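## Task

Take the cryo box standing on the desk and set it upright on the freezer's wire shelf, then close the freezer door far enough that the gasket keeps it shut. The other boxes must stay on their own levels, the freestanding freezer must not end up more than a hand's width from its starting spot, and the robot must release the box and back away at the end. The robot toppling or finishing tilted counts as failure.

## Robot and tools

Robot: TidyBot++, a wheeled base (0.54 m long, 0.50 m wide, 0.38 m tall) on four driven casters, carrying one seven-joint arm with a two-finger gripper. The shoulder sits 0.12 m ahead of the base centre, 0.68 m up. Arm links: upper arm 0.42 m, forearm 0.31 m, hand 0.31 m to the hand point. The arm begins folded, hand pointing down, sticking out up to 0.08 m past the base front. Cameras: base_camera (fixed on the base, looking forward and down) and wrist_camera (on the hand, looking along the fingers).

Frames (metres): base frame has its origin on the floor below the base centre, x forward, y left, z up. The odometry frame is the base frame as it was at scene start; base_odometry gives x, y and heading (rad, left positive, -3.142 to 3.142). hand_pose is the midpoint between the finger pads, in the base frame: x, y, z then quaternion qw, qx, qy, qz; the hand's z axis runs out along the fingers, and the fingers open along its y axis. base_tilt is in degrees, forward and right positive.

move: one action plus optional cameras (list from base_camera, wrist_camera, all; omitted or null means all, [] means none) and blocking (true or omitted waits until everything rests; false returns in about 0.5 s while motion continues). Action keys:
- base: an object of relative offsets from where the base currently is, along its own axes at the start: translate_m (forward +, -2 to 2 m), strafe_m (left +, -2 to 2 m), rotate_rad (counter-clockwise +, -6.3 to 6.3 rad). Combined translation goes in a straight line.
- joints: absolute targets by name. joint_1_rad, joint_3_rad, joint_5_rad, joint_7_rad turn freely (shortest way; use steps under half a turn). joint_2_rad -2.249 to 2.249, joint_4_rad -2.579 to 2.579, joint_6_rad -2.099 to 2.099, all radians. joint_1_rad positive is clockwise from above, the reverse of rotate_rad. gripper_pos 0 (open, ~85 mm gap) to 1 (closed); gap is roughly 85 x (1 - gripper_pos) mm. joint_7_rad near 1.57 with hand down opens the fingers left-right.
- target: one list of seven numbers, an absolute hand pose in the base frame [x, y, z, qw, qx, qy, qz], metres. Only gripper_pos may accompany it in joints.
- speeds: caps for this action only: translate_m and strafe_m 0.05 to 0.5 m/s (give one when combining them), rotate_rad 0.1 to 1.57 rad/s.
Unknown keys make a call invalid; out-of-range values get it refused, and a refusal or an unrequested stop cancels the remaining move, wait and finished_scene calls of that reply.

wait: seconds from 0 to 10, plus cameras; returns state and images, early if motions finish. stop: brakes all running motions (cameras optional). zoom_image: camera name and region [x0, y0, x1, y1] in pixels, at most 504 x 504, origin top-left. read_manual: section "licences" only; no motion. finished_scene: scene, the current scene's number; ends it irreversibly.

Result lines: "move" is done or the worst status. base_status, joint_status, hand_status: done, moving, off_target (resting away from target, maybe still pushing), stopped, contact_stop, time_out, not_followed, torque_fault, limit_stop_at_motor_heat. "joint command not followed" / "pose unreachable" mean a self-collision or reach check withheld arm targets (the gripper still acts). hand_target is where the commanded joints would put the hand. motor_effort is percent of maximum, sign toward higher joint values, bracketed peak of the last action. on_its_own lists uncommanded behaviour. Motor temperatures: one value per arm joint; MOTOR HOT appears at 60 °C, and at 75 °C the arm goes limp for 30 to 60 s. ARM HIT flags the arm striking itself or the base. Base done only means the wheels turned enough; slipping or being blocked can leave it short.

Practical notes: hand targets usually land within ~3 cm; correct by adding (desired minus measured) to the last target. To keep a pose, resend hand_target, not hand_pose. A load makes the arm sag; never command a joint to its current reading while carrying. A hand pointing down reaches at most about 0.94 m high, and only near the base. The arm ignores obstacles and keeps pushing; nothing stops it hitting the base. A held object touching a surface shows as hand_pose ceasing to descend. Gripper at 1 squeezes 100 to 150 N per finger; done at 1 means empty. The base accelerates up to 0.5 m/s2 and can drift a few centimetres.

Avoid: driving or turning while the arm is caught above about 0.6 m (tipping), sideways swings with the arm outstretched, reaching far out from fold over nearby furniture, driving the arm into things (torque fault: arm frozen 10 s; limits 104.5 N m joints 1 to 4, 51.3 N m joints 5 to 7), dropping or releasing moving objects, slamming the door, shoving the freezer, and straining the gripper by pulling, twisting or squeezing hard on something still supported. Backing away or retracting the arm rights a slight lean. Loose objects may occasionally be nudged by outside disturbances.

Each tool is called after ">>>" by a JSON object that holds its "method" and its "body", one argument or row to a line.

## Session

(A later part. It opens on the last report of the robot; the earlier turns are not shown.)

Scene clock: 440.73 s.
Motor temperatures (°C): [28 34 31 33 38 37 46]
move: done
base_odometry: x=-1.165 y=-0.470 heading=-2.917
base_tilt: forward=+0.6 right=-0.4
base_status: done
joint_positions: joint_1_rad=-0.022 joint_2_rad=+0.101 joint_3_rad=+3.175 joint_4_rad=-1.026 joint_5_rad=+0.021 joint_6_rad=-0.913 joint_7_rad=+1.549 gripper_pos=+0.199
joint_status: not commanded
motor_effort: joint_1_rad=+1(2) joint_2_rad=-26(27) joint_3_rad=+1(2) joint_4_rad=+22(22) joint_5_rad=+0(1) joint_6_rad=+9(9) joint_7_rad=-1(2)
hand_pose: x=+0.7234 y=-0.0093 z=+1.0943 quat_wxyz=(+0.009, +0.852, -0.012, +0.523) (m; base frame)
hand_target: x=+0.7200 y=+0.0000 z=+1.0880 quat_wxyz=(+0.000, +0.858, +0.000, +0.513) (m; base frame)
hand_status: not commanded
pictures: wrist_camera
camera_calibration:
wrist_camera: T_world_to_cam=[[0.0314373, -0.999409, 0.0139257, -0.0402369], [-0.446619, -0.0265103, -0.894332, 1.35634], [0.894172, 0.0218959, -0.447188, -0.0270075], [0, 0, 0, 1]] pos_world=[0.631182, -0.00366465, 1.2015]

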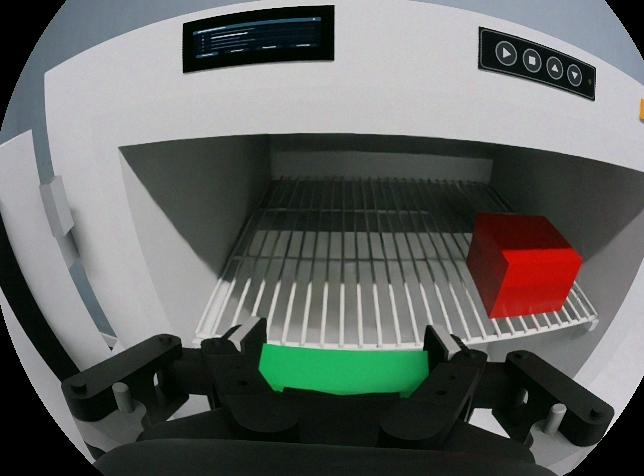

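>>> {"method": "zoom_image", "body": {
  "camera": "wrist_camera",
  "region": [220, 290, 480, 420]
}}

Scaled by 1.938.

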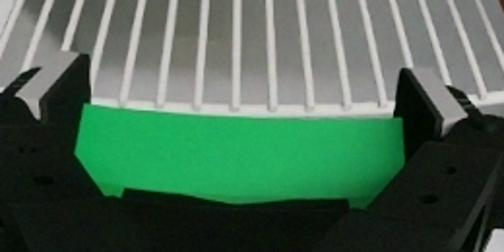

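>>> {"method": "move", "body": {
  "base": {"translate_m": -0.6},
  "speeds": {"translate_m": 0.3},
  "cameras": ["wrist_camera"]
}}

>>> {"method": "move", "body": {
  "target": [0.62, 0, 0.6, 0, 1, 0, 0],
  "cameras": []
}}

>>> {"method": "move", "body": {
  "target": [0.62, 0, 0.32, 0, 1, 0, 0]
}}

Scene clock: 476.07 s.
Motor temperatures (°C): [28 34 31 33 37 37 46]
move: done
base_odometry: x=-0.579 y=-0.337 heading=-2.917
base_tilt: forward=+0.5 right=-0.4
base_status: done
joint_positions: joint_1_rad=-0.021 joint_2_rad=+0.107 joint_3_rad=+3.175 joint_4_rad=-1.027 joint_5_rad=+0.021 joint_6_rad=-0.913 joint_7_rad=+1.549 gripper_pos=+0.199
joint_status: not commanded
motor_effort: joint_1_rad=+1(2) joint_2_rad=-25(29) joint_3_rad=+1(2) joint_4_rad=+22(23) joint_5_rad=+0(2) joint_6_rad=+9(9) joint_7_rad=-1(1)
hand_pose: x=+0.7256 y=-0.0094 z=+1.0909 quat_wxyz=(+0.009, +0.854, -0.012, +0.521) (m; base frame)
hand_target: x=+0.7200 y=+0.0000 z=+1.0880 quat_wxyz=(+0.000, +0.858, +0.000, +0.513) (m; base frame)
hand_status: not commanded
pictures: wrist_camera
camera_calibration:
wrist_camera: T_world_to_cam=[[0.031251, -0.999415, 0.0138635, -0.0401688], [-0.45169, -0.0264945, -0.891782, 1.35518], [0.891627, 0.0216071, -0.452254, -0.0231699], [0, 0, 0, 1]] pos_world=[0.634034, -0.0037399, 1.1986]

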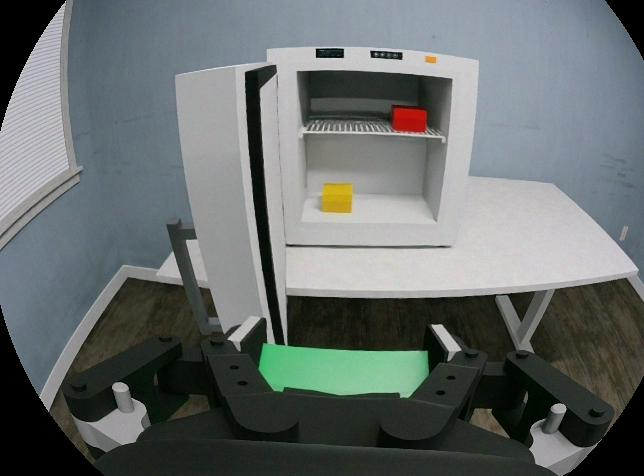

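Scene clock: 477.97 s.
Motor temperatures (°C): [28 34 31 33 37 37 46]
move: off_target
base_odometry: x=-0.579 y=-0.337 heading=-2.917
base_tilt: forward=+0.5 right=-0.3
base_status: not commanded
joint_positions: joint_1_rad=-0.021 joint_2_rad=+0.548 joint_3_rad=+3.175 joint_4_rad=-1.466 joint_5_rad=+0.021 joint_6_rad=-1.073 joint_7_rad=+1.549 gripper_pos=+0.199
joint_status: not commanded
motor_effort: joint_1_rad=+1(2) joint_2_rad=-37(45) joint_3_rad=+0(1) joint_4_rad=+16(22) joint_5_rad=+0(1) joint_6_rad=+1(9) joint_7_rad=+0(1)
hand_pose: x=+0.6397 y=-0.0096 z=+0.5956 quat_wxyz=(+0.018, +0.999, -0.009, +0.028) (m; base frame)
hand_target: x=+0.6200 y=+0.0000 z=+0.6000 quat_wxyz=(+0.000, +1.000, +0.000, +0.000) (m; base frame)
hand_status: off_target (0.022 m and 4.0 deg from the pose sent, 0.502 m and 62.8 deg at the start)
pictures: none
No camera images: "cameras" was empty.

Scene clock: 479.93 s.
Motor temperatures (°C): [28 34 31 33 37 37 46]
move: off_target
base_odometry: x=-0.579 y=-0.337 heading=-2.917
base_tilt: forward=+0.6 right=-0.3
base_status: not commanded
joint_positions: joint_1_rad=-0.016 joint_2_rad=+1.006 joint_3_rad=+3.170 joint_4_rad=-1.644 joint_5_rad=+0.021 joint_6_rad=-0.550 joint_7_rad=+1.549 gripper_pos=+0.199
joint_status: not commanded
motor_effort: joint_1_rad=+0(2) joint_2_rad=-41(45) joint_3_rad=+0(1) joint_4_rad=+9(16) joint_5_rad=+0(1) joint_6_rad=-1(2) joint_7_rad=-1(2)
hand_pose: x=+0.6049 y=-0.0102 z=+0.3191 quat_wxyz=(+0.018, +0.999, -0.002, -0.029) (m; base frame)
hand_target: x=+0.6200 y=+0.0000 z=+0.3201 quat_wxyz=(+0.000, +1.000, +0.000, +0.000) (m; base frame)
hand_status: off_target (0.018 m and 3.9 deg from the pose sent, 0.276 m and 4.0 deg at the start)
pictures: base_camera, wrist_camera
camera_calibration:
wrist_camera: T_world_to_cam=[[0.0327749, -0.999318, -0.017018, -0.0175265], [-0.998089, -0.0336175, 0.0518454, 0.64164], [-0.0523821, 0.0152863, -0.99851, 0.48069], [0, 0, 0, 1]] pos_world=[0.666168, -0.0032922, 0.44641]

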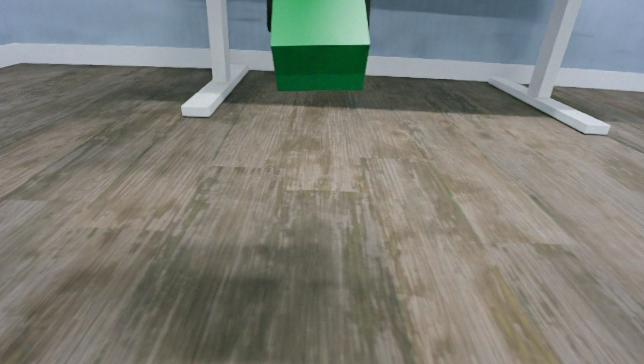

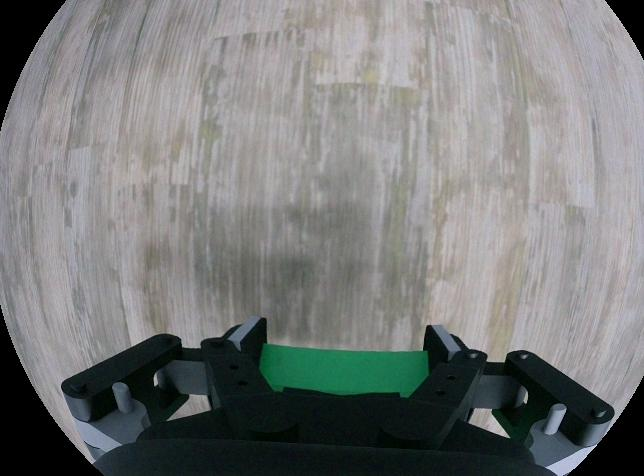

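>>> {"method": "move", "body": {
  "joints": {"joint_7_rad": 0.0}
}}

>>> {"method": "zoom_image", "body": {
  "camera": "base_camera",
  "region": [200, 0, 460, 150]
}}

Scene clock: 484.97 s.
Motor temperatures (°C): [28 34 31 33 37 37 46]
move: done
base_odometry: x=-0.579 y=-0.337 heading=-2.917
base_tilt: forward=+0.6 right=-0.3
base_status: not commanded
joint_positions: joint_1_rad=-0.016 joint_2_rad=+1.006 joint_3_rad=+3.170 joint_4_rad=-1.644 joint_5_rad=+0.021 joint_6_rad=-0.548 joint_7_rad=+0.058 gripper_pos=+0.199
joint_status: all done
motor_effort: joint_1_rad=+1(1) joint_2_rad=-41(41) joint_3_rad=+0(1) joint_4_rad=+8(9) joint_5_rad=+0(1) joint_6_rad=+0(1) joint_7_rad=-1(2)
hand_pose: x=+0.6054 y=-0.0102 z=+0.3190 quat_wxyz=(+0.032, +0.734, -0.679, -0.009) (m; base frame)
hand_target: x=+0.6200 y=+0.0000 z=+0.3201 quat_wxyz=(+0.000, +0.701, -0.713, +0.000) (m; base frame)
hand_status: not commanded
pictures: base_camera, wrist_camera
camera_calibration:
wrist_camera: T_world_to_cam=[[-0.993246, -0.115624, 0.00964262, 0.604162], [-0.115897, 0.992624, -0.0355731, 0.146443], [-0.00545841, -0.0364504, -0.999321, 0.452008], [0, 0, 0, 1]] pos_world=[0.619521, -0.0590317, 0.451085]

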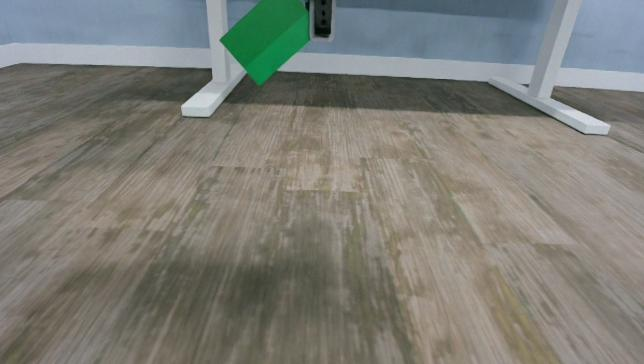

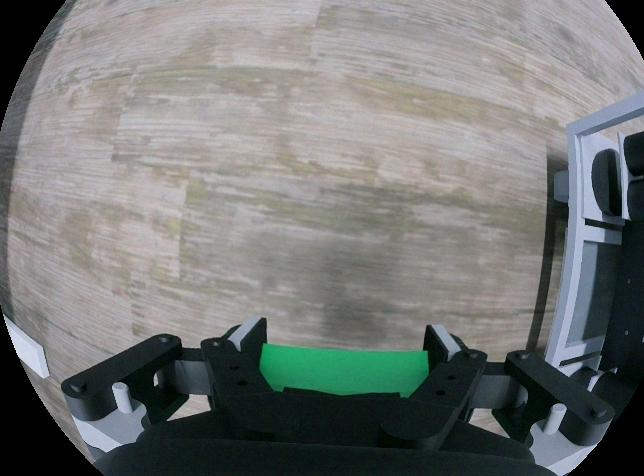

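Scaled by 1.938.

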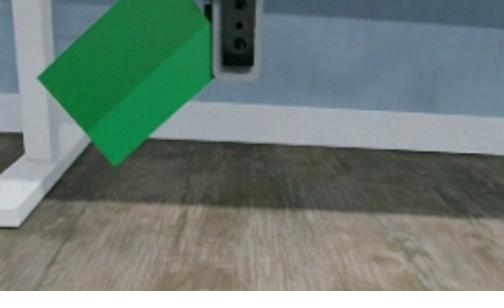

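>>> {"method": "move", "body": {
  "target": [0.66, 0, 0.24, 0, 0.701, -0.713, 0],
  "cameras": ["base_camera"]
}}

>>> {"method": "zoom_image", "body": {
  "camera": "base_camera",
  "region": [200, 0, 460, 150]
}}

Scene clock: 510.57 s.
Motor temperatures (°C): [28 35 31 32 37 37 46]
move: off_target
base_odometry: x=-0.579 y=-0.337 heading=-2.917
base_tilt: forward=+0.5 right=-0.4
base_status: not commanded
joint_positions: joint_1_rad=-0.160 joint_2_rad=+1.232 joint_3_rad=+3.424 joint_4_rad=-1.474 joint_5_rad=-0.520 joint_6_rad=-0.548 joint_7_rad=+0.353 gripper_pos=+0.199
joint_status: not commanded
motor_effort: joint_1_rad=+1(2) joint_2_rad=-44(46) joint_3_rad=+4(5) joint_4_rad=+8(9) joint_5_rad=-1(1) joint_6_rad=+0(1) joint_7_rad=+0(2)
hand_pose: x=+0.6413 y=-0.0036 z=+0.2340 quat_wxyz=(+0.016, +0.690, -0.724, -0.010) (m; base frame)
hand_target: x=+0.6600 y=+0.0000 z=+0.2400 quat_wxyz=(+0.000, +0.701, -0.713, +0.000) (m; base frame)
hand_status: off_target (0.020 m and 2.8 deg from the pose sent, 0.097 m and 6.6 deg at the start)
pictures: base_camera

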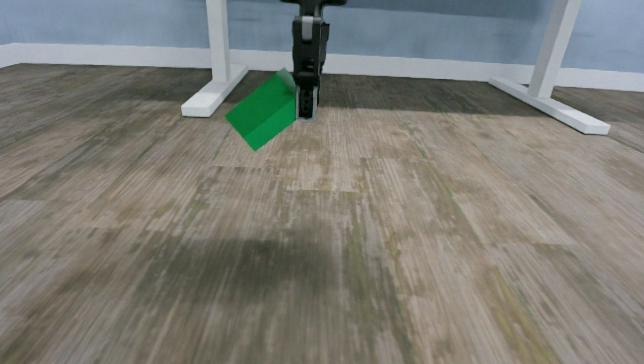

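Scaled by 1.938.

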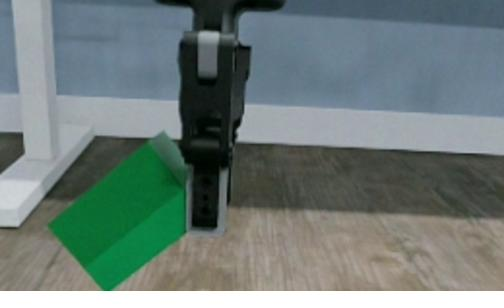

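>>> {"method": "move", "body": {
  "target": [0.62, 0, 0.6, 0, 1, 0, 0],
  "cameras": []
}}

>>> {"method": "move", "body": {
  "target": [0.64, 0, 0.92, 0, 0.9063, 0, 0.4226],
  "cameras": ["wrist_camera"]
}}

>>> {"method": "move", "body": {
  "base": {"translate_m": 0.5, "strafe_m": -0.16},
  "speeds": {"translate_m": 0.2},
  "cameras": ["wrist_camera"]
}}

Scene clock: 576.20 s.
Motor temperatures (°C): [28 36 31 32 37 36 46]
move: off_target
base_odometry: x=-0.579 y=-0.337 heading=-2.917
base_tilt: forward=+0.5 right=-0.3
base_status: not commanded
joint_positions: joint_1_rad=-0.025 joint_2_rad=+0.551 joint_3_rad=+3.186 joint_4_rad=-1.474 joint_5_rad=-0.058 joint_6_rad=-1.073 joint_7_rad=+1.524 gripper_pos=+0.199
joint_status: not commanded
motor_effort: joint_1_rad=+0(2) joint_2_rad=-36(47) joint_3_rad=+0(5) joint_4_rad=+16(17) joint_5_rad=-1(2) joint_6_rad=+1(1) joint_7_rad=+0(2)
hand_pose: x=+0.6363 y=+0.0088 z=+0.5913 quat_wxyz=(-0.015, +0.999, -0.043, +0.022) (m; base frame)
hand_target: x=+0.6200 y=+0.0000 z=+0.6000 quat_wxyz=(+0.000, +1.000, +0.000, +0.000) (m; base frame)
hand_status: off_target (0.020 m and 5.8 deg from the pose sent, 0.367 m and 92.8 deg at the start)
pictures: none
No camera images: "cameras" was empty.

Scene clock: 578.03 s.
Motor temperatures (°C): [28 36 31 32 37 36 46]
move: off_target
base_odometry: x=-0.579 y=-0.337 heading=-2.917
base_tilt: forward=+0.5 right=-0.3
base_status: not commanded
joint_positions: joint_1_rad=-0.025 joint_2_rad=-0.063 joint_3_rad=+3.179 joint_4_rad=-1.579 joint_5_rad=-0.045 joint_6_rad=-0.831 joint_7_rad=+1.525 gripper_pos=+0.199
joint_status: not commanded
motor_effort: joint_1_rad=+1(2) joint_2_rad=-20(39) joint_3_rad=+0(1) joint_4_rad=+22(22) joint_5_rad=-1(1) joint_6_rad=+7(7) joint_7_rad=+0(2)
hand_pose: x=+0.6290 y=+0.0050 z=+0.9008 quat_wxyz=(-0.029, +0.921, -0.035, +0.386) (m; base frame)
hand_target: x=+0.6400 y=+0.0000 z=+0.9200 quat_wxyz=(+0.000, +0.906, +0.000, +0.423) (m; base frame)
hand_status: off_target (0.023 m and 6.9 deg from the pose sent, 0.329 m and 47.7 deg at the start)
pictures: wrist_camera
camera_calibration:
wrist_camera: T_world_to_cam=[[0.0204064, -0.995909, -0.0880244, 0.0784618], [-0.695254, 0.0491341, -0.717083, 1.13788], [0.718474, 0.0758324, -0.691407, 0.300741], [0, 0, 0, 1]] pos_world=[0.57344, -0.000573697, 1.03079]

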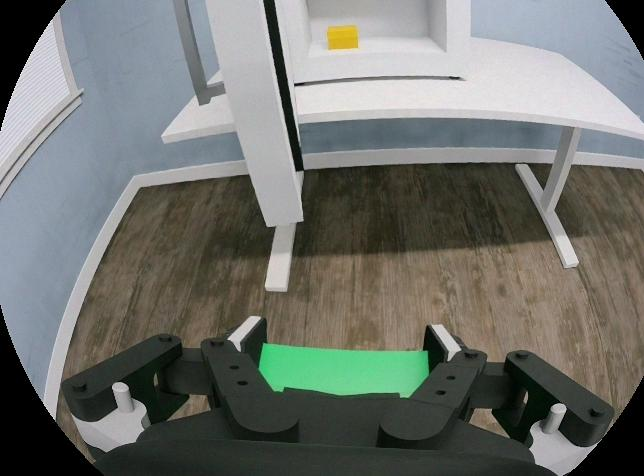

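Scene clock: 581.43 s.
Motor temperatures (°C): [28 36 31 32 37 36 46]
move: done
base_odometry: x=-1.103 y=-0.291 heading=-2.918
base_tilt: forward=+0.6 right=-0.3
base_status: done
joint_positions: joint_1_rad=-0.024 joint_2_rad=-0.065 joint_3_rad=+3.175 joint_4_rad=-1.581 joint_5_rad=-0.043 joint_6_rad=-0.822 joint_7_rad=+1.525 gripper_pos=+0.199
joint_status: not commanded
motor_effort: joint_1_rad=+0(2) joint_2_rad=-19(22) joint_3_rad=+0(2) joint_4_rad=+23(23) joint_5_rad=-1(2) joint_6_rad=+8(8) joint_7_rad=-1(1)
hand_pose: x=+0.6300 y=+0.0062 z=+0.9031 quat_wxyz=(-0.028, +0.920, -0.033, +0.390) (m; base frame)
hand_target: x=+0.6400 y=+0.0000 z=+0.9200 quat_wxyz=(+0.000, +0.906, +0.000, +0.423) (m; base frame)
hand_status: not commanded
pictures: wrist_camera
camera_calibration:
wrist_camera: T_world_to_cam=[[0.024357, -0.996068, -0.0851754, 0.0748597], [-0.68865, 0.0450445, -0.723693, 1.14199], [0.724685, 0.0762831, -0.684845, 0.291708], [0, 0, 0, 1]] pos_world=[0.573211, 0.000872622, 1.0326]

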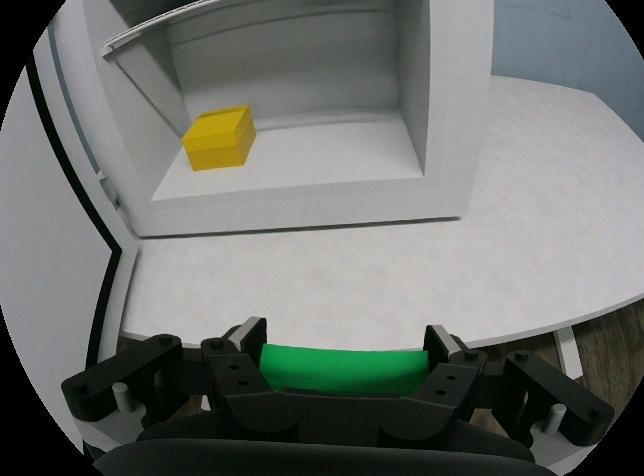

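>>> {"method": "move", "body": {
  "joints": {"joint_1_rad": 0.0, "joint_3_rad": 3.1416, "joint_5_rad": 0.0, "joint_7_rad": 1.5708},
  "cameras": []
}}

>>> {"method": "move", "body": {
  "base": {"translate_m": 0.12},
  "speeds": {"translate_m": 0.2},
  "target": [0.64, 0, 0.89, 0, 0.891, 0, 0.454],
  "cameras": ["wrist_camera"]
}}

Scene clock: 587.47 s.
Motor temperatures (°C): [28 36 31 32 37 36 46]
move: done
base_odometry: x=-1.103 y=-0.291 heading=-2.918
base_tilt: forward=+0.6 right=-0.3
base_status: not commanded
joint_positions: joint_1_rad=-0.008 joint_2_rad=-0.065 joint_3_rad=+3.156 joint_4_rad=-1.581 joint_5_rad=-0.042 joint_6_rad=-0.822 joint_7_rad=+1.525 gripper_pos=+0.199
joint_status: all done
motor_effort: joint_1_rad=+0(2) joint_2_rad=-19(20) joint_3_rad=+1(1) joint_4_rad=+22(22) joint_5_rad=-1(2) joint_6_rad=+7(8) joint_7_rad=+0(2)
hand_pose: x=+0.6298 y=+0.0076 z=+0.9031 quat_wxyz=(-0.028, +0.920, -0.031, +0.390) (m; base frame)
hand_target: x=+0.6398 y=+0.0013 z=+0.9200 quat_wxyz=(+0.000, +0.906, +0.000, +0.423) (m; base frame)
hand_status: not commanded
pictures: none
No camera images: "cameras" was empty.

Scene clock: 588.83 s.
Motor temperatures (°C): [28 36 31 32 37 36 46]
move: off_target
base_odometry: x=-1.220 y=-0.318 heading=-2.918
base_tilt: forward=+0.5 right=-0.4
base_status: done
joint_positions: joint_1_rad=-0.008 joint_2_rad=-0.087 joint_3_rad=+3.156 joint_4_rad=-1.759 joint_5_rad=-0.042 joint_6_rad=-0.612 joint_7_rad=+1.525 gripper_pos=+0.199
joint_status: not commanded
motor_effort: joint_1_rad=+1(2) joint_2_rad=-19(23) joint_3_rad=+1(1) joint_4_rad=+22(23) joint_5_rad=+0(2) joint_6_rad=+7(8) joint_7_rad=-1(1)
hand_pose: x=+0.6308 y=+0.0056 z=+0.8655 quat_wxyz=(-0.027, +0.909, -0.034, +0.415) (m; base frame)
hand_target: x=+0.6400 y=+0.0000 z=+0.8900 quat_wxyz=(+0.000, +0.891, +0.000, +0.454) (m; base frame)
hand_status: off_target (0.027 m and 7.0 deg from the pose sent, 0.018 m and 9.3 deg at the start)
pictures: wrist_camera
camera_calibration:
wrist_camera: T_world_to_cam=[[0.0226137, -0.99642, -0.0814567, 0.0688608], [-0.648563, 0.0473846, -0.759685, 1.12119], [0.760825, 0.0700091, -0.645169, 0.208364], [0, 0, 0, 1]] pos_world=[0.567079, 0.000899505, 0.991794]

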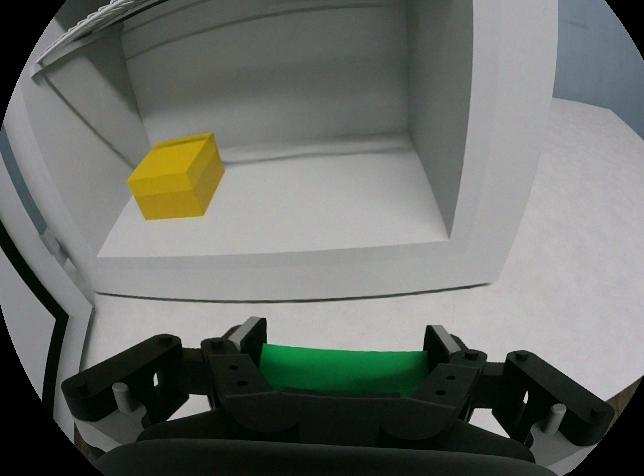

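>>> {"method": "move", "body": {
  "joints": {"joint_5_rad": 0.06, "joint_7_rad": 1.63},
  "cameras": []
}}

>>> {"method": "move", "body": {
  "target": [0.64, 0, 0.87, 0, 0.891, 0, 0.454],
  "cameras": ["wrist_camera"]
}}

Scene clock: 594.80 s.
Motor temperatures (°C): [28 36 31 32 37 37 46]
move: done
base_odometry: x=-1.220 y=-0.318 heading=-2.918
base_tilt: forward=+0.6 right=-0.3
base_status: not commanded
joint_positions: joint_1_rad=-0.009 joint_2_rad=-0.087 joint_3_rad=+3.156 joint_4_rad=-1.759 joint_5_rad=+0.030 joint_6_rad=-0.610 joint_7_rad=+1.584 gripper_pos=+0.199
joint_status: all done
motor_effort: joint_1_rad=+1(3) joint_2_rad=-19(19) joint_3_rad=+0(1) joint_4_rad=+22(23) joint_5_rad=+0(1) joint_6_rad=+7(8) joint_7_rad=+0(1)
hand_pose: x=+0.6312 y=-0.0072 z=+0.8660 quat_wxyz=(+0.016, +0.909, +0.011, +0.417) (m; base frame)
hand_target: x=+0.6400 y=-0.0100 z=+0.8902 quat_wxyz=(+0.039, +0.890, +0.041, +0.453) (m; base frame)
hand_status: not commanded
pictures: none
No camera images: "cameras" was empty.

Scene clock: 595.87 s.
Motor temperatures (°C): [28 36 31 32 37 37 46]
move: off_target
base_odometry: x=-1.220 y=-0.318 heading=-2.918
base_tilt: forward=+0.5 right=-0.3
base_status: not commanded
joint_positions: joint_1_rad=-0.009 joint_2_rad=-0.087 joint_3_rad=+3.156 joint_4_rad=-1.821 joint_5_rad=+0.016 joint_6_rad=-0.543 joint_7_rad=+1.584 gripper_pos=+0.199
joint_status: not commanded
motor_effort: joint_1_rad=+2(2) joint_2_rad=-19(20) joint_3_rad=+1(1) joint_4_rad=+22(23) joint_5_rad=-1(1) joint_6_rad=+7(8) joint_7_rad=+0(1)
hand_pose: x=+0.6296 y=-0.0043 z=+0.8478 quat_wxyz=(+0.010, +0.908, +0.008, +0.419) (m; base frame)
hand_target: x=+0.6400 y=+0.0000 z=+0.8700 quat_wxyz=(+0.000, +0.891, +0.000, +0.454) (m; base frame)
hand_status: off_target (0.025 m and 4.7 deg from the pose sent, 0.012 m and 5.3 deg at the start)
pictures: wrist_camera
camera_calibration:
wrist_camera: T_world_to_cam=[[0.0681824, -0.997457, 0.0207353, -0.0577738], [-0.642752, -0.0598127, -0.763736, 1.10677], [0.763034, 0.0387457, -0.645196, 0.196999], [0, 0, 0, 1]] pos_world=[0.565002, 0.000939334, 0.973583]

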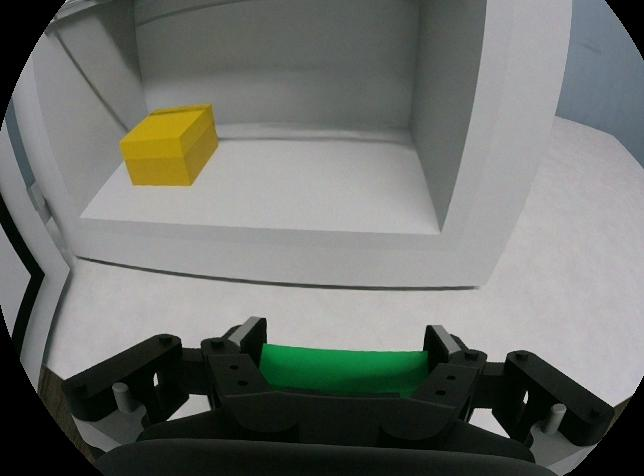

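>>> {"method": "move", "body": {
  "target": [0.64, 0, 0.855, 0, 0.891, 0, 0.454],
  "cameras": []
}}

>>> {"method": "move", "body": {
  "target": [0.64, 0, 0.845, 0, 0.891, 0, 0.454],
  "cameras": []
}}

>>> {"method": "move", "body": {
  "target": [0.64, 0, 0.837, 0, 0.891, 0, 0.454],
  "cameras": ["wrist_camera"]
}}

Scene clock: 600.17 s.
Motor temperatures (°C): [28 36 31 32 37 37 46]
move: off_target
base_odometry: x=-1.220 y=-0.318 heading=-2.918
base_tilt: forward=+0.6 right=-0.3
base_status: not commanded
joint_positions: joint_1_rad=-0.009 joint_2_rad=-0.087 joint_3_rad=+3.156 joint_4_rad=-1.864 joint_5_rad=+0.016 joint_6_rad=-0.492 joint_7_rad=+1.584 gripper_pos=+0.199
joint_status: not commanded
motor_effort: joint_1_rad=+1(2) joint_2_rad=-19(19) joint_3_rad=+0(1) joint_4_rad=+22(23) joint_5_rad=+0(1) joint_6_rad=+7(8) joint_7_rad=-1(2)
hand_pose: x=+0.6288 y=-0.0041 z=+0.8366 quat_wxyz=(+0.010, +0.906, +0.008, +0.423) (m; base frame)
hand_target: x=+0.6400 y=+0.0000 z=+0.8550 quat_wxyz=(+0.000, +0.891, +0.000, +0.454) (m; base frame)
hand_status: off_target (0.022 m and 4.3 deg from the pose sent, 0.013 m and 4.7 deg at the start)
pictures: none
No camera images: "cameras" was empty.

Scene clock: 600.80 s.
Motor temperatures (°C): [28 36 31 32 37 37 46]
move: off_target
base_odometry: x=-1.220 y=-0.318 heading=-2.918
base_tilt: forward=+0.6 right=-0.3
base_status: not commanded
joint_positions: joint_1_rad=-0.009 joint_2_rad=-0.087 joint_3_rad=+3.156 joint_4_rad=-1.891 joint_5_rad=+0.016 joint_6_rad=-0.458 joint_7_rad=+1.584 gripper_pos=+0.199
joint_status: not commanded
motor_effort: joint_1_rad=+1(1) joint_2_rad=-18(19) joint_3_rad=+1(1) joint_4_rad=+22(23) joint_5_rad=-1(1) joint_6_rad=+7(8) joint_7_rad=-1(2)
hand_pose: x=+0.6284 y=-0.0039 z=+0.8300 quat_wxyz=(+0.010, +0.905, +0.008, +0.426) (m; base frame)
hand_target: x=+0.6400 y=+0.0000 z=+0.8450 quat_wxyz=(+0.000, +0.891, +0.000, +0.454) (m; base frame)
hand_status: off_target (0.019 m and 3.9 deg from the pose sent, 0.015 m and 4.3 deg at the start)
pictures: none
No camera images: "cameras" was empty.

Scene clock: 601.40 s.
Motor temperatures (°C): [28 36 31 32 37 37 46]
move: off_target
base_odometry: x=-1.220 y=-0.318 heading=-2.918
base_tilt: forward=+0.6 right=-0.3
base_status: not commanded
joint_positions: joint_1_rad=-0.009 joint_2_rad=-0.086 joint_3_rad=+3.156 joint_4_rad=-1.912 joint_5_rad=+0.016 joint_6_rad=-0.431 joint_7_rad=+1.584 gripper_pos=+0.199
joint_status: not commanded
motor_effort: joint_1_rad=+0(1) joint_2_rad=-19(19) joint_3_rad=+0(1) joint_4_rad=+21(23) joint_5_rad=+0(1) joint_6_rad=+8(8) joint_7_rad=-1(1)
hand_pose: x=+0.6281 y=-0.0038 z=+0.8247 quat_wxyz=(+0.010, +0.904, +0.008, +0.428) (m; base frame)
hand_target: x=+0.6400 y=+0.0000 z=+0.8370 quat_wxyz=(+0.000, +0.891, +0.000, +0.454) (m; base frame)
hand_status: off_target (0.018 m and 3.6 deg from the pose sent, 0.014 m and 3.9 deg at the start)
pictures: wrist_camera
camera_calibration:
wrist_camera: T_world_to_cam=[[0.0694411, -0.997345, 0.0219191, -0.0584306], [-0.626722, -0.0607098, -0.776874, 1.08892], [0.776142, 0.0402097, -0.629274, 0.161912], [0, 0, 0, 1]] pos_world=[0.560842, 0.00132235, 0.949122]

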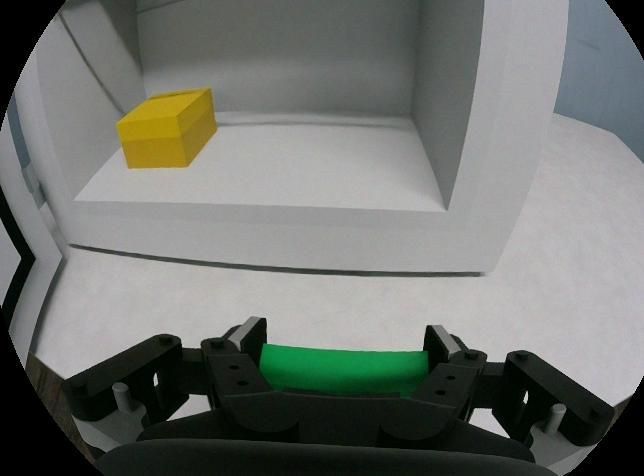

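>>> {"method": "move", "body": {
  "target": [0.64, 0, 0.83, 0, 0.891, 0, 0.454],
  "cameras": []
}}

>>> {"method": "move", "body": {
  "target": [0.64, 0, 0.823, 0, 0.891, 0, 0.454],
  "cameras": []
}}

>>> {"method": "move", "body": {
  "target": [0.64, 0, 0.816, 0, 0.891, 0, 0.454],
  "cameras": ["wrist_camera"]
}}

Scene clock: 604.93 s.
Motor temperatures (°C): [28 35 31 32 37 37 46]
move: off_target
base_odometry: x=-1.220 y=-0.318 heading=-2.918
base_tilt: forward=+0.5 right=-0.3
base_status: not commanded
joint_positions: joint_1_rad=-0.009 joint_2_rad=-0.084 joint_3_rad=+3.156 joint_4_rad=-1.930 joint_5_rad=+0.016 joint_6_rad=-0.407 joint_7_rad=+1.584 gripper_pos=+0.199
joint_status: not commanded
motor_effort: joint_1_rad=+1(1) joint_2_rad=-18(19) joint_3_rad=+0(1) joint_4_rad=+22(23) joint_5_rad=-1(1) joint_6_rad=+7(8) joint_7_rad=-1(2)
hand_pose: x=+0.6281 y=-0.0037 z=+0.8192 quat_wxyz=(+0.010, +0.903, +0.008, +0.430) (m; base frame)
hand_target: x=+0.6400 y=+0.0000 z=+0.8300 quat_wxyz=(+0.000, +0.891, +0.000, +0.454) (m; base frame)
hand_status: off_target (0.017 m and 3.4 deg from the pose sent, 0.014 m and 3.6 deg at the start)
pictures: none
No camera images: "cameras" was empty.

Scene clock: 605.57 s.
Motor temperatures (°C): [28 35 31 32 37 37 46]
move: off_target
base_odometry: x=-1.220 y=-0.318 heading=-2.918
base_tilt: forward=+0.6 right=-0.3
base_status: not commanded
joint_positions: joint_1_rad=-0.009 joint_2_rad=-0.079 joint_3_rad=+3.156 joint_4_rad=-1.949 joint_5_rad=+0.016 joint_6_rad=-0.383 joint_7_rad=+1.584 gripper_pos=+0.199
joint_status: not commanded
motor_effort: joint_1_rad=+2(2) joint_2_rad=-18(19) joint_3_rad=+1(2) joint_4_rad=+22(23) joint_5_rad=+0(1) joint_6_rad=+8(8) joint_7_rad=-1(2)
hand_pose: x=+0.6282 y=-0.0036 z=+0.8125 quat_wxyz=(+0.009, +0.903, +0.009, +0.430) (m; base frame)
hand_target: x=+0.6400 y=+0.0000 z=+0.8230 quat_wxyz=(+0.000, +0.891, +0.000, +0.454) (m; base frame)
hand_status: off_target (0.016 m and 3.4 deg from the pose sent, 0.013 m and 3.4 deg at the start)
pictures: none
No camera images: "cameras" was empty.

Scene clock: 606.13 s.
Motor temperatures (°C): [28 35 31 32 37 37 46]
move: off_target
base_odometry: x=-1.220 y=-0.318 heading=-2.918
base_tilt: forward=+0.6 right=-0.4
base_status: not commanded
joint_positions: joint_1_rad=-0.009 joint_2_rad=-0.077 joint_3_rad=+3.156 joint_4_rad=-1.963 joint_5_rad=+0.016 joint_6_rad=-0.355 joint_7_rad=+1.584 gripper_pos=+0.199
joint_status: not commanded
motor_effort: joint_1_rad=+0(1) joint_2_rad=-18(19) joint_3_rad=+0(1) joint_4_rad=+21(22) joint_5_rad=+0(1) joint_6_rad=+7(8) joint_7_rad=-1(1)
hand_pose: x=+0.6296 y=-0.0034 z=+0.8104 quat_wxyz=(+0.009, +0.900, +0.009, +0.435) (m; base frame)
hand_target: x=+0.6400 y=+0.0000 z=+0.8160 quat_wxyz=(+0.000, +0.891, +0.000, +0.454) (m; base frame)
hand_status: off_target (0.012 m and 2.8 deg from the pose sent, 0.013 m and 3.4 deg at the start)
pictures: wrist_camera
camera_calibration:
wrist_camera: T_world_to_cam=[[0.0702214, -0.99727, 0.0228366, -0.0590937], [-0.615114, -0.0613123, -0.78605, 1.07887], [0.785305, 0.0411505, -0.61774, 0.136573], [0, 0, 0, 1]] pos_world=[0.560524, 0.00159535, 0.933759]

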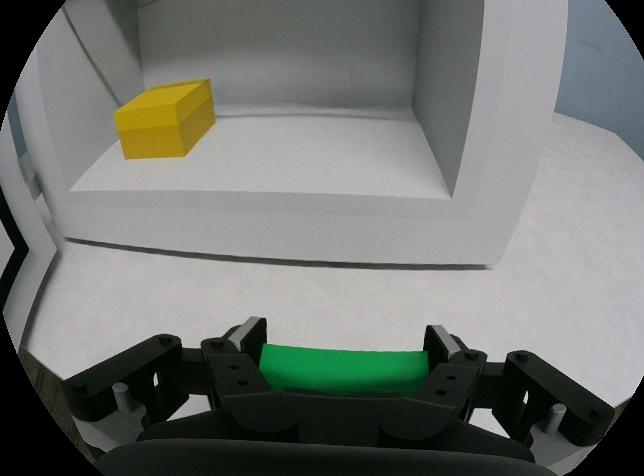

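>>> {"method": "move", "body": {
  "target": [0.64, 0, 0.809, 0, 0.891, 0, 0.454],
  "cameras": []
}}

>>> {"method": "move", "body": {
  "target": [0.64, 0, 0.802, 0, 0.891, 0, 0.454],
  "cameras": ["wrist_camera"]
}}

Scene clock: 609.77 s.
Motor temperatures (°C): [28 35 31 32 37 37 46]
move: off_target
base_odometry: x=-1.220 y=-0.318 heading=-2.918
base_tilt: forward=+0.6 right=-0.4
base_status: not commanded
joint_positions: joint_1_rad=-0.009 joint_2_rad=-0.077 joint_3_rad=+3.156 joint_4_rad=-1.975 joint_5_rad=+0.016 joint_6_rad=-0.327 joint_7_rad=+1.584 gripper_pos=+0.199
joint_status: not commanded
motor_effort: joint_1_rad=+0(1) joint_2_rad=-17(18) joint_3_rad=+1(1) joint_4_rad=+20(21) joint_5_rad=-1(1) joint_6_rad=+7(7) joint_7_rad=+0(1)
hand_pose: x=+0.6314 y=-0.0033 z=+0.8104 quat_wxyz=(+0.009, +0.897, +0.009, +0.442) (m; base frame)
hand_target: x=+0.6400 y=+0.0000 z=+0.8090 quat_wxyz=(+0.000, +0.891, +0.000, +0.454) (m; base frame)
hand_status: off_target (0.009 m and 2.1 deg from the pose sent, 0.011 m and 2.8 deg at the start)
pictures: none
No camera images: "cameras" was empty.

Scene clock: 610.33 s.
Motor temperatures (°C): [28 35 31 32 37 37 46]
move: off_target
base_odometry: x=-1.220 y=-0.318 heading=-2.918
base_tilt: forward=+0.5 right=-0.3
base_status: not commanded
joint_positions: joint_1_rad=-0.009 joint_2_rad=-0.076 joint_3_rad=+3.156 joint_4_rad=-1.988 joint_5_rad=+0.016 joint_6_rad=-0.299 joint_7_rad=+1.584 gripper_pos=+0.199
joint_status: not commanded
motor_effort: joint_1_rad=+1(2) joint_2_rad=-16(17) joint_3_rad=+0(1) joint_4_rad=+20(20) joint_5_rad=+0(1) joint_6_rad=+7(7) joint_7_rad=-1(1)
hand_pose: x=+0.6331 y=-0.0032 z=+0.8105 quat_wxyz=(+0.009, +0.894, +0.009, +0.449) (m; base frame)
hand_target: x=+0.6400 y=+0.0000 z=+0.8020 quat_wxyz=(+0.000, +0.891, +0.000, +0.454) (m; base frame)
hand_status: off_target (0.011 m and 1.6 deg from the pose sent, 0.012 m and 2.1 deg at the start)
pictures: wrist_camera
camera_calibration:
wrist_camera: T_world_to_cam=[[0.0702897, -0.997216, 0.0249008, -0.0608179], [-0.590569, -0.0617185, -0.804624, 1.08062], [0.80392, 0.0418511, -0.593263, 0.102222], [0, 0, 0, 1]] pos_world=[0.560279, 0.00176783, 0.931655]

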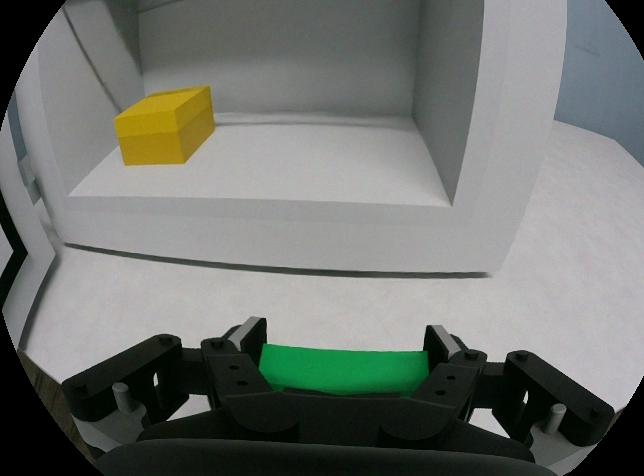

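>>> {"method": "move", "body": {
  "joints": {"gripper_pos": 0.19},
  "cameras": ["wrist_camera"]
}}

>>> {"method": "move", "body": {
  "joints": {"gripper_pos": 0.15},
  "cameras": ["wrist_camera"]
}}

Scene clock: 616.97 s.
Motor temperatures (°C): [28 35 31 32 37 37 46]
move: done
base_odometry: x=-1.220 y=-0.318 heading=-2.918
base_tilt: forward=+0.6 right=-0.3
base_status: not commanded
joint_positions: joint_1_rad=-0.009 joint_2_rad=-0.076 joint_3_rad=+3.156 joint_4_rad=-1.988 joint_5_rad=+0.016 joint_6_rad=-0.299 joint_7_rad=+1.584 gripper_pos=+0.187
joint_status: all done
motor_effort: joint_1_rad=+0(2) joint_2_rad=-16(16) joint_3_rad=+0(1) joint_4_rad=+19(20) joint_5_rad=+0(1) joint_6_rad=+6(7) joint_7_rad=+0(1)
hand_pose: x=+0.6332 y=-0.0032 z=+0.8103 quat_wxyz=(+0.009, +0.894, +0.009, +0.449) (m; base frame)
hand_target: x=+0.6400 y=+0.0000 z=+0.8020 quat_wxyz=(+0.000, +0.891, +0.000, +0.454) (m; base frame)
hand_status: not commanded
pictures: wrist_camera
camera_calibration:
wrist_camera: T_world_to_cam=[[0.0702957, -0.997216, 0.0248908, -0.0608132], [-0.590707, -0.0617212, -0.804522, 1.08056], [0.803818, 0.0418512, -0.593401, 0.102288], [0, 0, 0, 1]] pos_world=[0.560348, 0.00176873, 0.931546]

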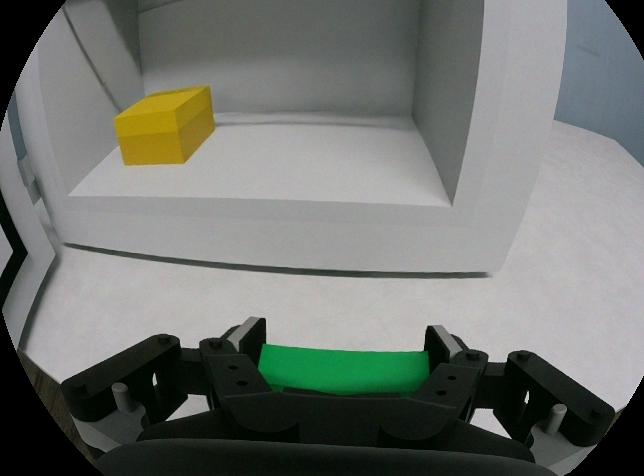

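Scene clock: 617.40 s.
Motor temperatures (°C): [28 35 31 32 37 37 46]
move: done
base_odometry: x=-1.220 y=-0.318 heading=-2.918
base_tilt: forward=+0.6 right=-0.4
base_status: not commanded
joint_positions: joint_1_rad=-0.009 joint_2_rad=-0.075 joint_3_rad=+3.156 joint_4_rad=-1.988 joint_5_rad=+0.016 joint_6_rad=-0.299 joint_7_rad=+1.584 gripper_pos=+0.149
joint_status: all done
motor_effort: joint_1_rad=+1(1) joint_2_rad=-16(16) joint_3_rad=+0(1) joint_4_rad=+19(20) joint_5_rad=-1(1) joint_6_rad=+6(6) joint_7_rad=+0(1)
hand_pose: x=+0.6333 y=-0.0032 z=+0.8097 quat_wxyz=(+0.009, +0.894, +0.009, +0.448) (m; base frame)
hand_target: x=+0.6400 y=+0.0000 z=+0.8020 quat_wxyz=(+0.000, +0.891, +0.000, +0.454) (m; base frame)
hand_status: not commanded
pictures: wrist_camera
camera_calibration:
wrist_camera: T_world_to_cam=[[0.070326, -0.997215, 0.0248251, -0.0607738], [-0.591575, -0.0617314, -0.803884, 1.0802], [0.803177, 0.041848, -0.594268, 0.102884], [0, 0, 0, 1]] pos_world=[0.560657, 0.00177208, 0.931002]

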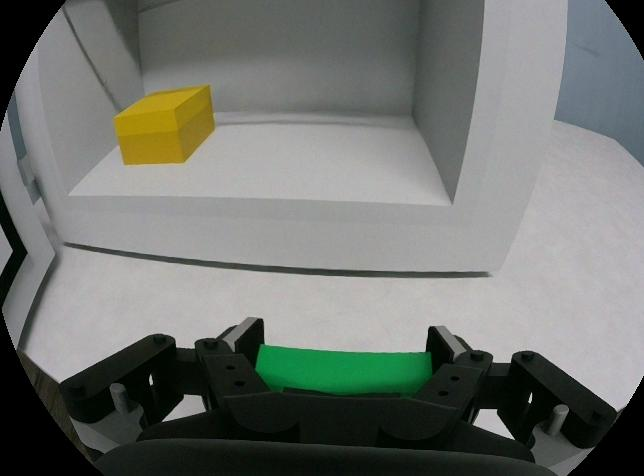

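>>> {"method": "move", "body": {
  "joints": {"gripper_pos": 0.0},
  "cameras": ["wrist_camera"]
}}

>>> {"method": "zoom_image", "body": {
  "camera": "wrist_camera",
  "region": [220, 290, 480, 420]
}}

Scene clock: 620.50 s.
Motor temperatures (°C): [28 35 31 32 37 37 46]
move: done
base_odometry: x=-1.220 y=-0.318 heading=-2.918
base_tilt: forward=+0.5 right=-0.3
base_status: not commanded
joint_positions: joint_1_rad=-0.009 joint_2_rad=-0.067 joint_3_rad=+3.156 joint_4_rad=-1.994 joint_5_rad=+0.016 joint_6_rad=-0.299 joint_7_rad=+1.584 gripper_pos=+0.000
joint_status: all done
motor_effort: joint_1_rad=+1(2) joint_2_rad=-18(18) joint_3_rad=+1(1) joint_4_rad=+20(21) joint_5_rad=-1(1) joint_6_rad=+7(7) joint_7_rad=-1(2)
hand_pose: x=+0.6324 y=-0.0032 z=+0.8023 quat_wxyz=(+0.009, +0.897, +0.009, +0.442) (m; base frame)
hand_target: x=+0.6400 y=+0.0000 z=+0.8020 quat_wxyz=(+0.000, +0.891, +0.000, +0.454) (m; base frame)
hand_status: not commanded
pictures: wrist_camera
camera_calibration:
wrist_camera: T_world_to_cam=[[0.070673, -0.997214, 0.0238661, -0.0599504], [-0.602761, -0.0617571, -0.795528, 1.07407], [0.794786, 0.0418369, -0.605446, 0.113547], [0, 0, 0, 1]] pos_world=[0.561397, 0.00179746, 0.924628]

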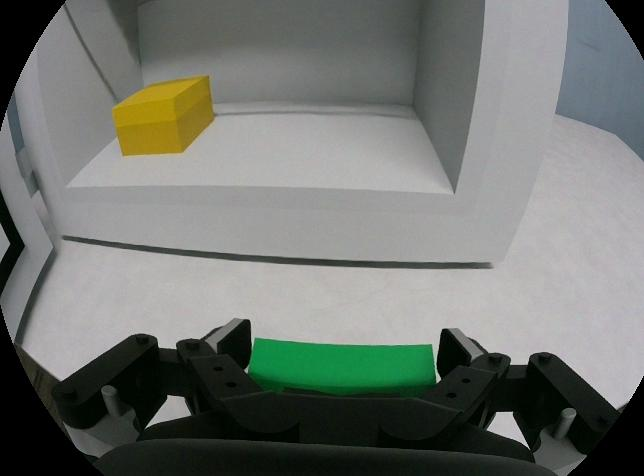

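Scaled by 1.938.

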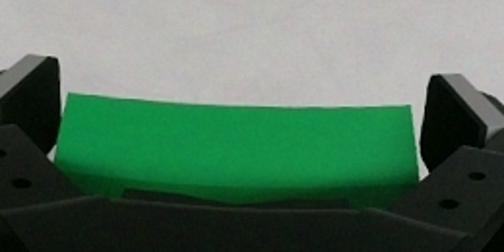

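>>> {"method": "move", "body": {
  "target": [0.62, 0, 0.9, 0, 0.891, 0, 0.454],
  "cameras": ["wrist_camera"]
}}

Scene clock: 624.83 s.
Motor temperatures (°C): [28 35 31 32 37 37 46]
move: off_target
base_odometry: x=-1.220 y=-0.318 heading=-2.918
base_tilt: forward=+0.6 right=-0.3
base_status: not commanded
joint_positions: joint_1_rad=-0.009 joint_2_rad=-0.150 joint_3_rad=+3.156 joint_4_rad=-1.789 joint_5_rad=+0.016 joint_6_rad=-0.518 joint_7_rad=+1.584 gripper_pos=+0.000
joint_status: not commanded
motor_effort: joint_1_rad=+1(2) joint_2_rad=-16(20) joint_3_rad=+0(1) joint_4_rad=+21(22) joint_5_rad=-1(1) joint_6_rad=+7(8) joint_7_rad=+0(2)
hand_pose: x=+0.6291 y=-0.0044 z=+0.9044 quat_wxyz=(+0.010, +0.881, +0.007, +0.473) (m; base frame)
hand_target: x=+0.6200 y=+0.0000 z=+0.9000 quat_wxyz=(+0.000, +0.891, +0.000, +0.454) (m; base frame)
hand_status: off_target (0.011 m and 2.8 deg from the pose sent, 0.099 m and 2.1 deg at the start)
pictures: wrist_camera
camera_calibration:
wrist_camera: T_world_to_cam=[[0.0655086, -0.997444, 0.0285373, -0.0643933], [-0.546286, -0.0597811, -0.835463, 1.15381], [0.835033, 0.0391405, -0.548806, 0.101378], [0, 0, 0, 1]] pos_world=[0.549874, 0.000779238, 1.02144]

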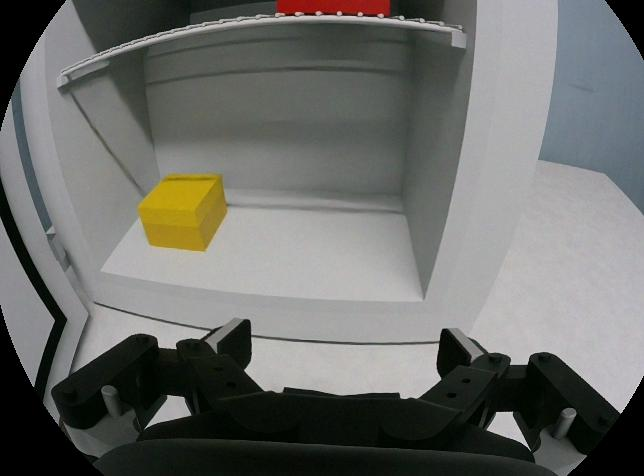

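>>> {"method": "move", "body": {
  "base": {"translate_m": -0.1},
  "target": [0.56, 0, 0.90, 0, 0.999, 0, 0.04],
  "cameras": ["wrist_camera"]
}}

Scene clock: 629.47 s.
Motor temperatures (°C): [28 35 31 32 37 37 46]
move: off_target
base_odometry: x=-1.123 y=-0.296 heading=-2.918
base_tilt: forward=+0.5 right=-0.4
base_status: done
joint_positions: joint_1_rad=-0.009 joint_2_rad=+0.297 joint_3_rad=+3.162 joint_4_rad=-0.864 joint_5_rad=+0.016 joint_6_rad=-1.845 joint_7_rad=+1.584 gripper_pos=+0.000
joint_status: not commanded
motor_effort: joint_1_rad=+0(2) joint_2_rad=-28(28) joint_3_rad=+0(1) joint_4_rad=+16(22) joint_5_rad=+0(1) joint_6_rad=+2(8) joint_7_rad=-1(2)
hand_pose: x=+0.5728 y=-0.0071 z=+0.9012 quat_wxyz=(+0.011, +0.998, -0.001, +0.068) (m; base frame)
hand_target: x=+0.5600 y=+0.0000 z=+0.9000 quat_wxyz=(+0.000, +0.999, +0.000, +0.040) (m; base frame)
hand_status: off_target (0.015 m and 3.5 deg from the pose sent, 0.069 m and 51.9 deg at the start)
pictures: wrist_camera
camera_calibration:
wrist_camera: T_world_to_cam=[[0.0402914, -0.99894, -0.0222573, -0.00300581], [-0.989146, -0.0367264, -0.142272, 0.749356], [0.141304, 0.0277481, -0.989577, 0.941356], [0, 0, 0, 1]] pos_world=[0.608326, -0.00160233, 1.03809]

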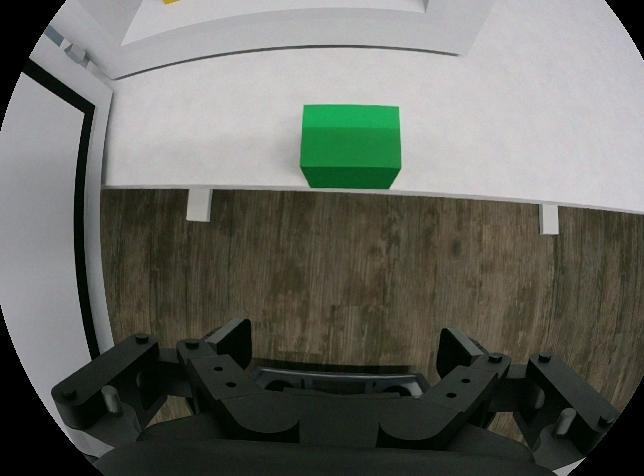

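>>> {"method": "move", "body": {
  "base": {"translate_m": 0.1},
  "speeds": {"translate_m": 0.2},
  "target": [0.58, 0.004, 0.89, 0, 0.9997, 0, -0.026],
  "cameras": ["wrist_camera"]
}}

Scene clock: 659.27 s.
Motor temperatures (°C): [28 35 31 32 37 36 46]
move: off_target
base_odometry: x=-1.220 y=-0.318 heading=-2.918
base_tilt: forward=+0.5 right=-0.3
base_status: done
joint_positions: joint_1_rad=-0.009 joint_2_rad=+0.501 joint_3_rad=+3.167 joint_4_rad=-0.603 joint_5_rad=+0.016 joint_6_rad=-2.025 joint_7_rad=+1.584 gripper_pos=+0.000
joint_status: not commanded
motor_effort: joint_1_rad=+1(2) joint_2_rad=-34(39) joint_3_rad=+0(1) joint_4_rad=+16(18) joint_5_rad=-1(1) joint_6_rad=+0(3) joint_7_rad=-1(1)
hand_pose: x=+0.6060 y=-0.0071 z=+0.8810 quat_wxyz=(+0.013, +1.000, -0.003, +0.006) (m; base frame)
hand_target: x=+0.5887 y=+0.0039 z=+0.8897 quat_wxyz=(+0.000, +1.000, +0.000, -0.012) (m; base frame)
hand_status: off_target (0.030 m and 4.0 deg from the pose sent, 0.017 m and 10.9 deg at the start; a joint's target at an end of its range on 31 of 31 steps)
pictures: wrist_camera
camera_calibration:
wrist_camera: T_world_to_cam=[[0.0314174, -0.999241, -0.0230238, 0.00122786], [-0.99934, -0.0309835, -0.0189666, 0.676886], [0.0182388, 0.0236044, -0.999555, 0.999993], [0, 0, 0, 1]] pos_world=[0.658162, -0.00140505, 1.01241]

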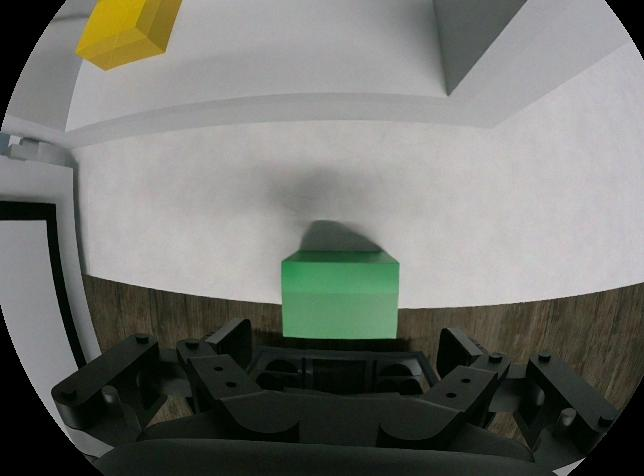

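>>> {"method": "move", "body": {
  "target": [0.59, 0.009, 0.845, 0, 1.0, 0, 0.0],
  "cameras": ["wrist_camera"]
}}

Scene clock: 672.20 s.
Motor temperatures (°C): [28 35 31 32 37 36 46]
move: off_target
base_odometry: x=-1.220 y=-0.318 heading=-2.918
base_tilt: forward=+0.5 right=-0.3
base_status: not commanded
joint_positions: joint_1_rad=-0.022 joint_2_rad=+0.432 joint_3_rad=+3.167 joint_4_rad=-0.854 joint_5_rad=+0.016 joint_6_rad=-1.922 joint_7_rad=+1.584 gripper_pos=+0.000
joint_status: not commanded
motor_effort: joint_1_rad=+0(2) joint_2_rad=-33(34) joint_3_rad=+0(1) joint_4_rad=+16(17) joint_5_rad=+0(1) joint_6_rad=+0(1) joint_7_rad=+0(2)
hand_pose: x=+0.5765 y=-0.0022 z=+0.8415 quat_wxyz=(+0.013, +0.999, +0.003, -0.033) (m; base frame)
hand_target: x=+0.5900 y=+0.0090 z=+0.8450 quat_wxyz=(+0.000, +1.000, +0.000, +0.000) (m; base frame)
hand_status: off_target (0.018 m and 4.1 deg from the pose sent, 0.043 m and 1.7 deg at the start)
pictures: wrist_camera
camera_calibration:
wrist_camera: T_world_to_cam=[[0.0418247, -0.998746, -0.0275089, 0.00388372], [-0.997245, -0.0434182, 0.0601363, 0.579059], [-0.0612552, 0.024918, -0.997811, 1.00531], [0, 0, 0, 1]] pos_world=[0.638882, 0.00397017, 0.968396]

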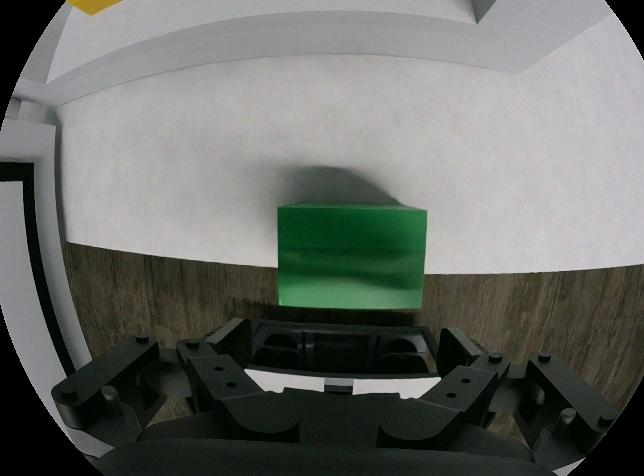

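>>> {"method": "move", "body": {
  "target": [0.618, 0.009, 0.848, 0, 0.9997, 0, 0.024],
  "cameras": []
}}

>>> {"method": "move", "body": {
  "target": [0.618, 0.009, 0.825, 0, 0.9997, 0, 0.024],
  "cameras": ["wrist_camera"]
}}

Scene clock: 680.43 s.
Motor temperatures (°C): [28 35 31 32 37 36 46]
move: off_target
base_odometry: x=-1.220 y=-0.318 heading=-2.918
base_tilt: forward=+0.6 right=-0.3
base_status: not commanded
joint_positions: joint_1_rad=-0.022 joint_2_rad=+0.447 joint_3_rad=+3.167 joint_4_rad=-0.807 joint_5_rad=+0.016 joint_6_rad=-1.908 joint_7_rad=+1.584 gripper_pos=+0.000
joint_status: not commanded
motor_effort: joint_1_rad=+0(2) joint_2_rad=-33(33) joint_3_rad=+0(1) joint_4_rad=+16(17) joint_5_rad=+0(1) joint_6_rad=+0(1) joint_7_rad=+0(1)
hand_pose: x=+0.5937 y=-0.0021 z=+0.8478 quat_wxyz=(+0.013, +1.000, +0.003, -0.010) (m; base frame)
hand_target: x=+0.6180 y=+0.0090 z=+0.8480 quat_wxyz=(+0.000, +1.000, +0.000, +0.024) (m; base frame)
hand_status: off_target (0.027 m and 4.2 deg from the pose sent, 0.043 m and 6.7 deg at the start)
pictures: none
No camera images: "cameras" was empty.

Scene clock: 681.37 s.
Motor temperatures (°C): [28 35 31 32 37 36 46]
move: off_target
base_odometry: x=-1.220 y=-0.318 heading=-2.918
base_tilt: forward=+0.6 right=-0.3
base_status: not commanded
joint_positions: joint_1_rad=-0.022 joint_2_rad=+0.446 joint_3_rad=+3.167 joint_4_rad=-0.890 joint_5_rad=+0.016 joint_6_rad=-1.822 joint_7_rad=+1.584 gripper_pos=+0.000
joint_status: not commanded
motor_effort: joint_1_rad=+1(2) joint_2_rad=-33(35) joint_3_rad=+0(1) joint_4_rad=+17(18) joint_5_rad=+0(1) joint_6_rad=+0(1) joint_7_rad=+0(2)
hand_pose: x=+0.6014 y=-0.0025 z=+0.8234 quat_wxyz=(+0.013, +1.000, +0.004, -0.008) (m; base frame)
hand_target: x=+0.6180 y=+0.0090 z=+0.8250 quat_wxyz=(+0.000, +1.000, +0.000, +0.024) (m; base frame)
hand_status: off_target (0.020 m and 4.0 deg from the pose sent, 0.035 m and 4.2 deg at the start)
pictures: wrist_camera
camera_calibration:
wrist_camera: T_world_to_cam=[[0.0453442, -0.99867, -0.0245266, -0.00248638], [-0.998908, -0.0456041, 0.0101426, 0.647081], [-0.0112476, 0.0240399, -0.999648, 0.960181], [0, 0, 0, 1]] pos_world=[0.657287, 0.00394383, 0.953219]

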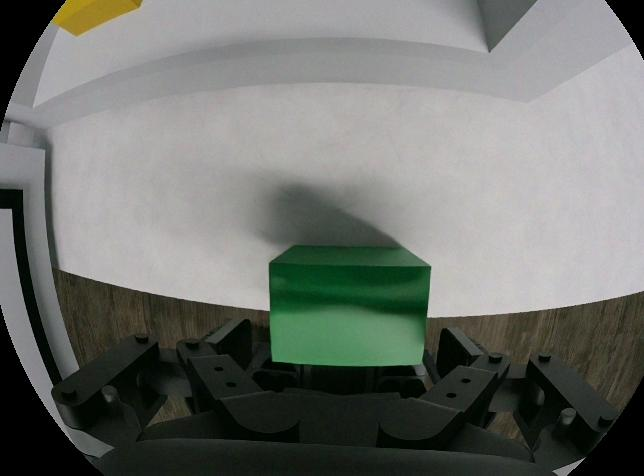

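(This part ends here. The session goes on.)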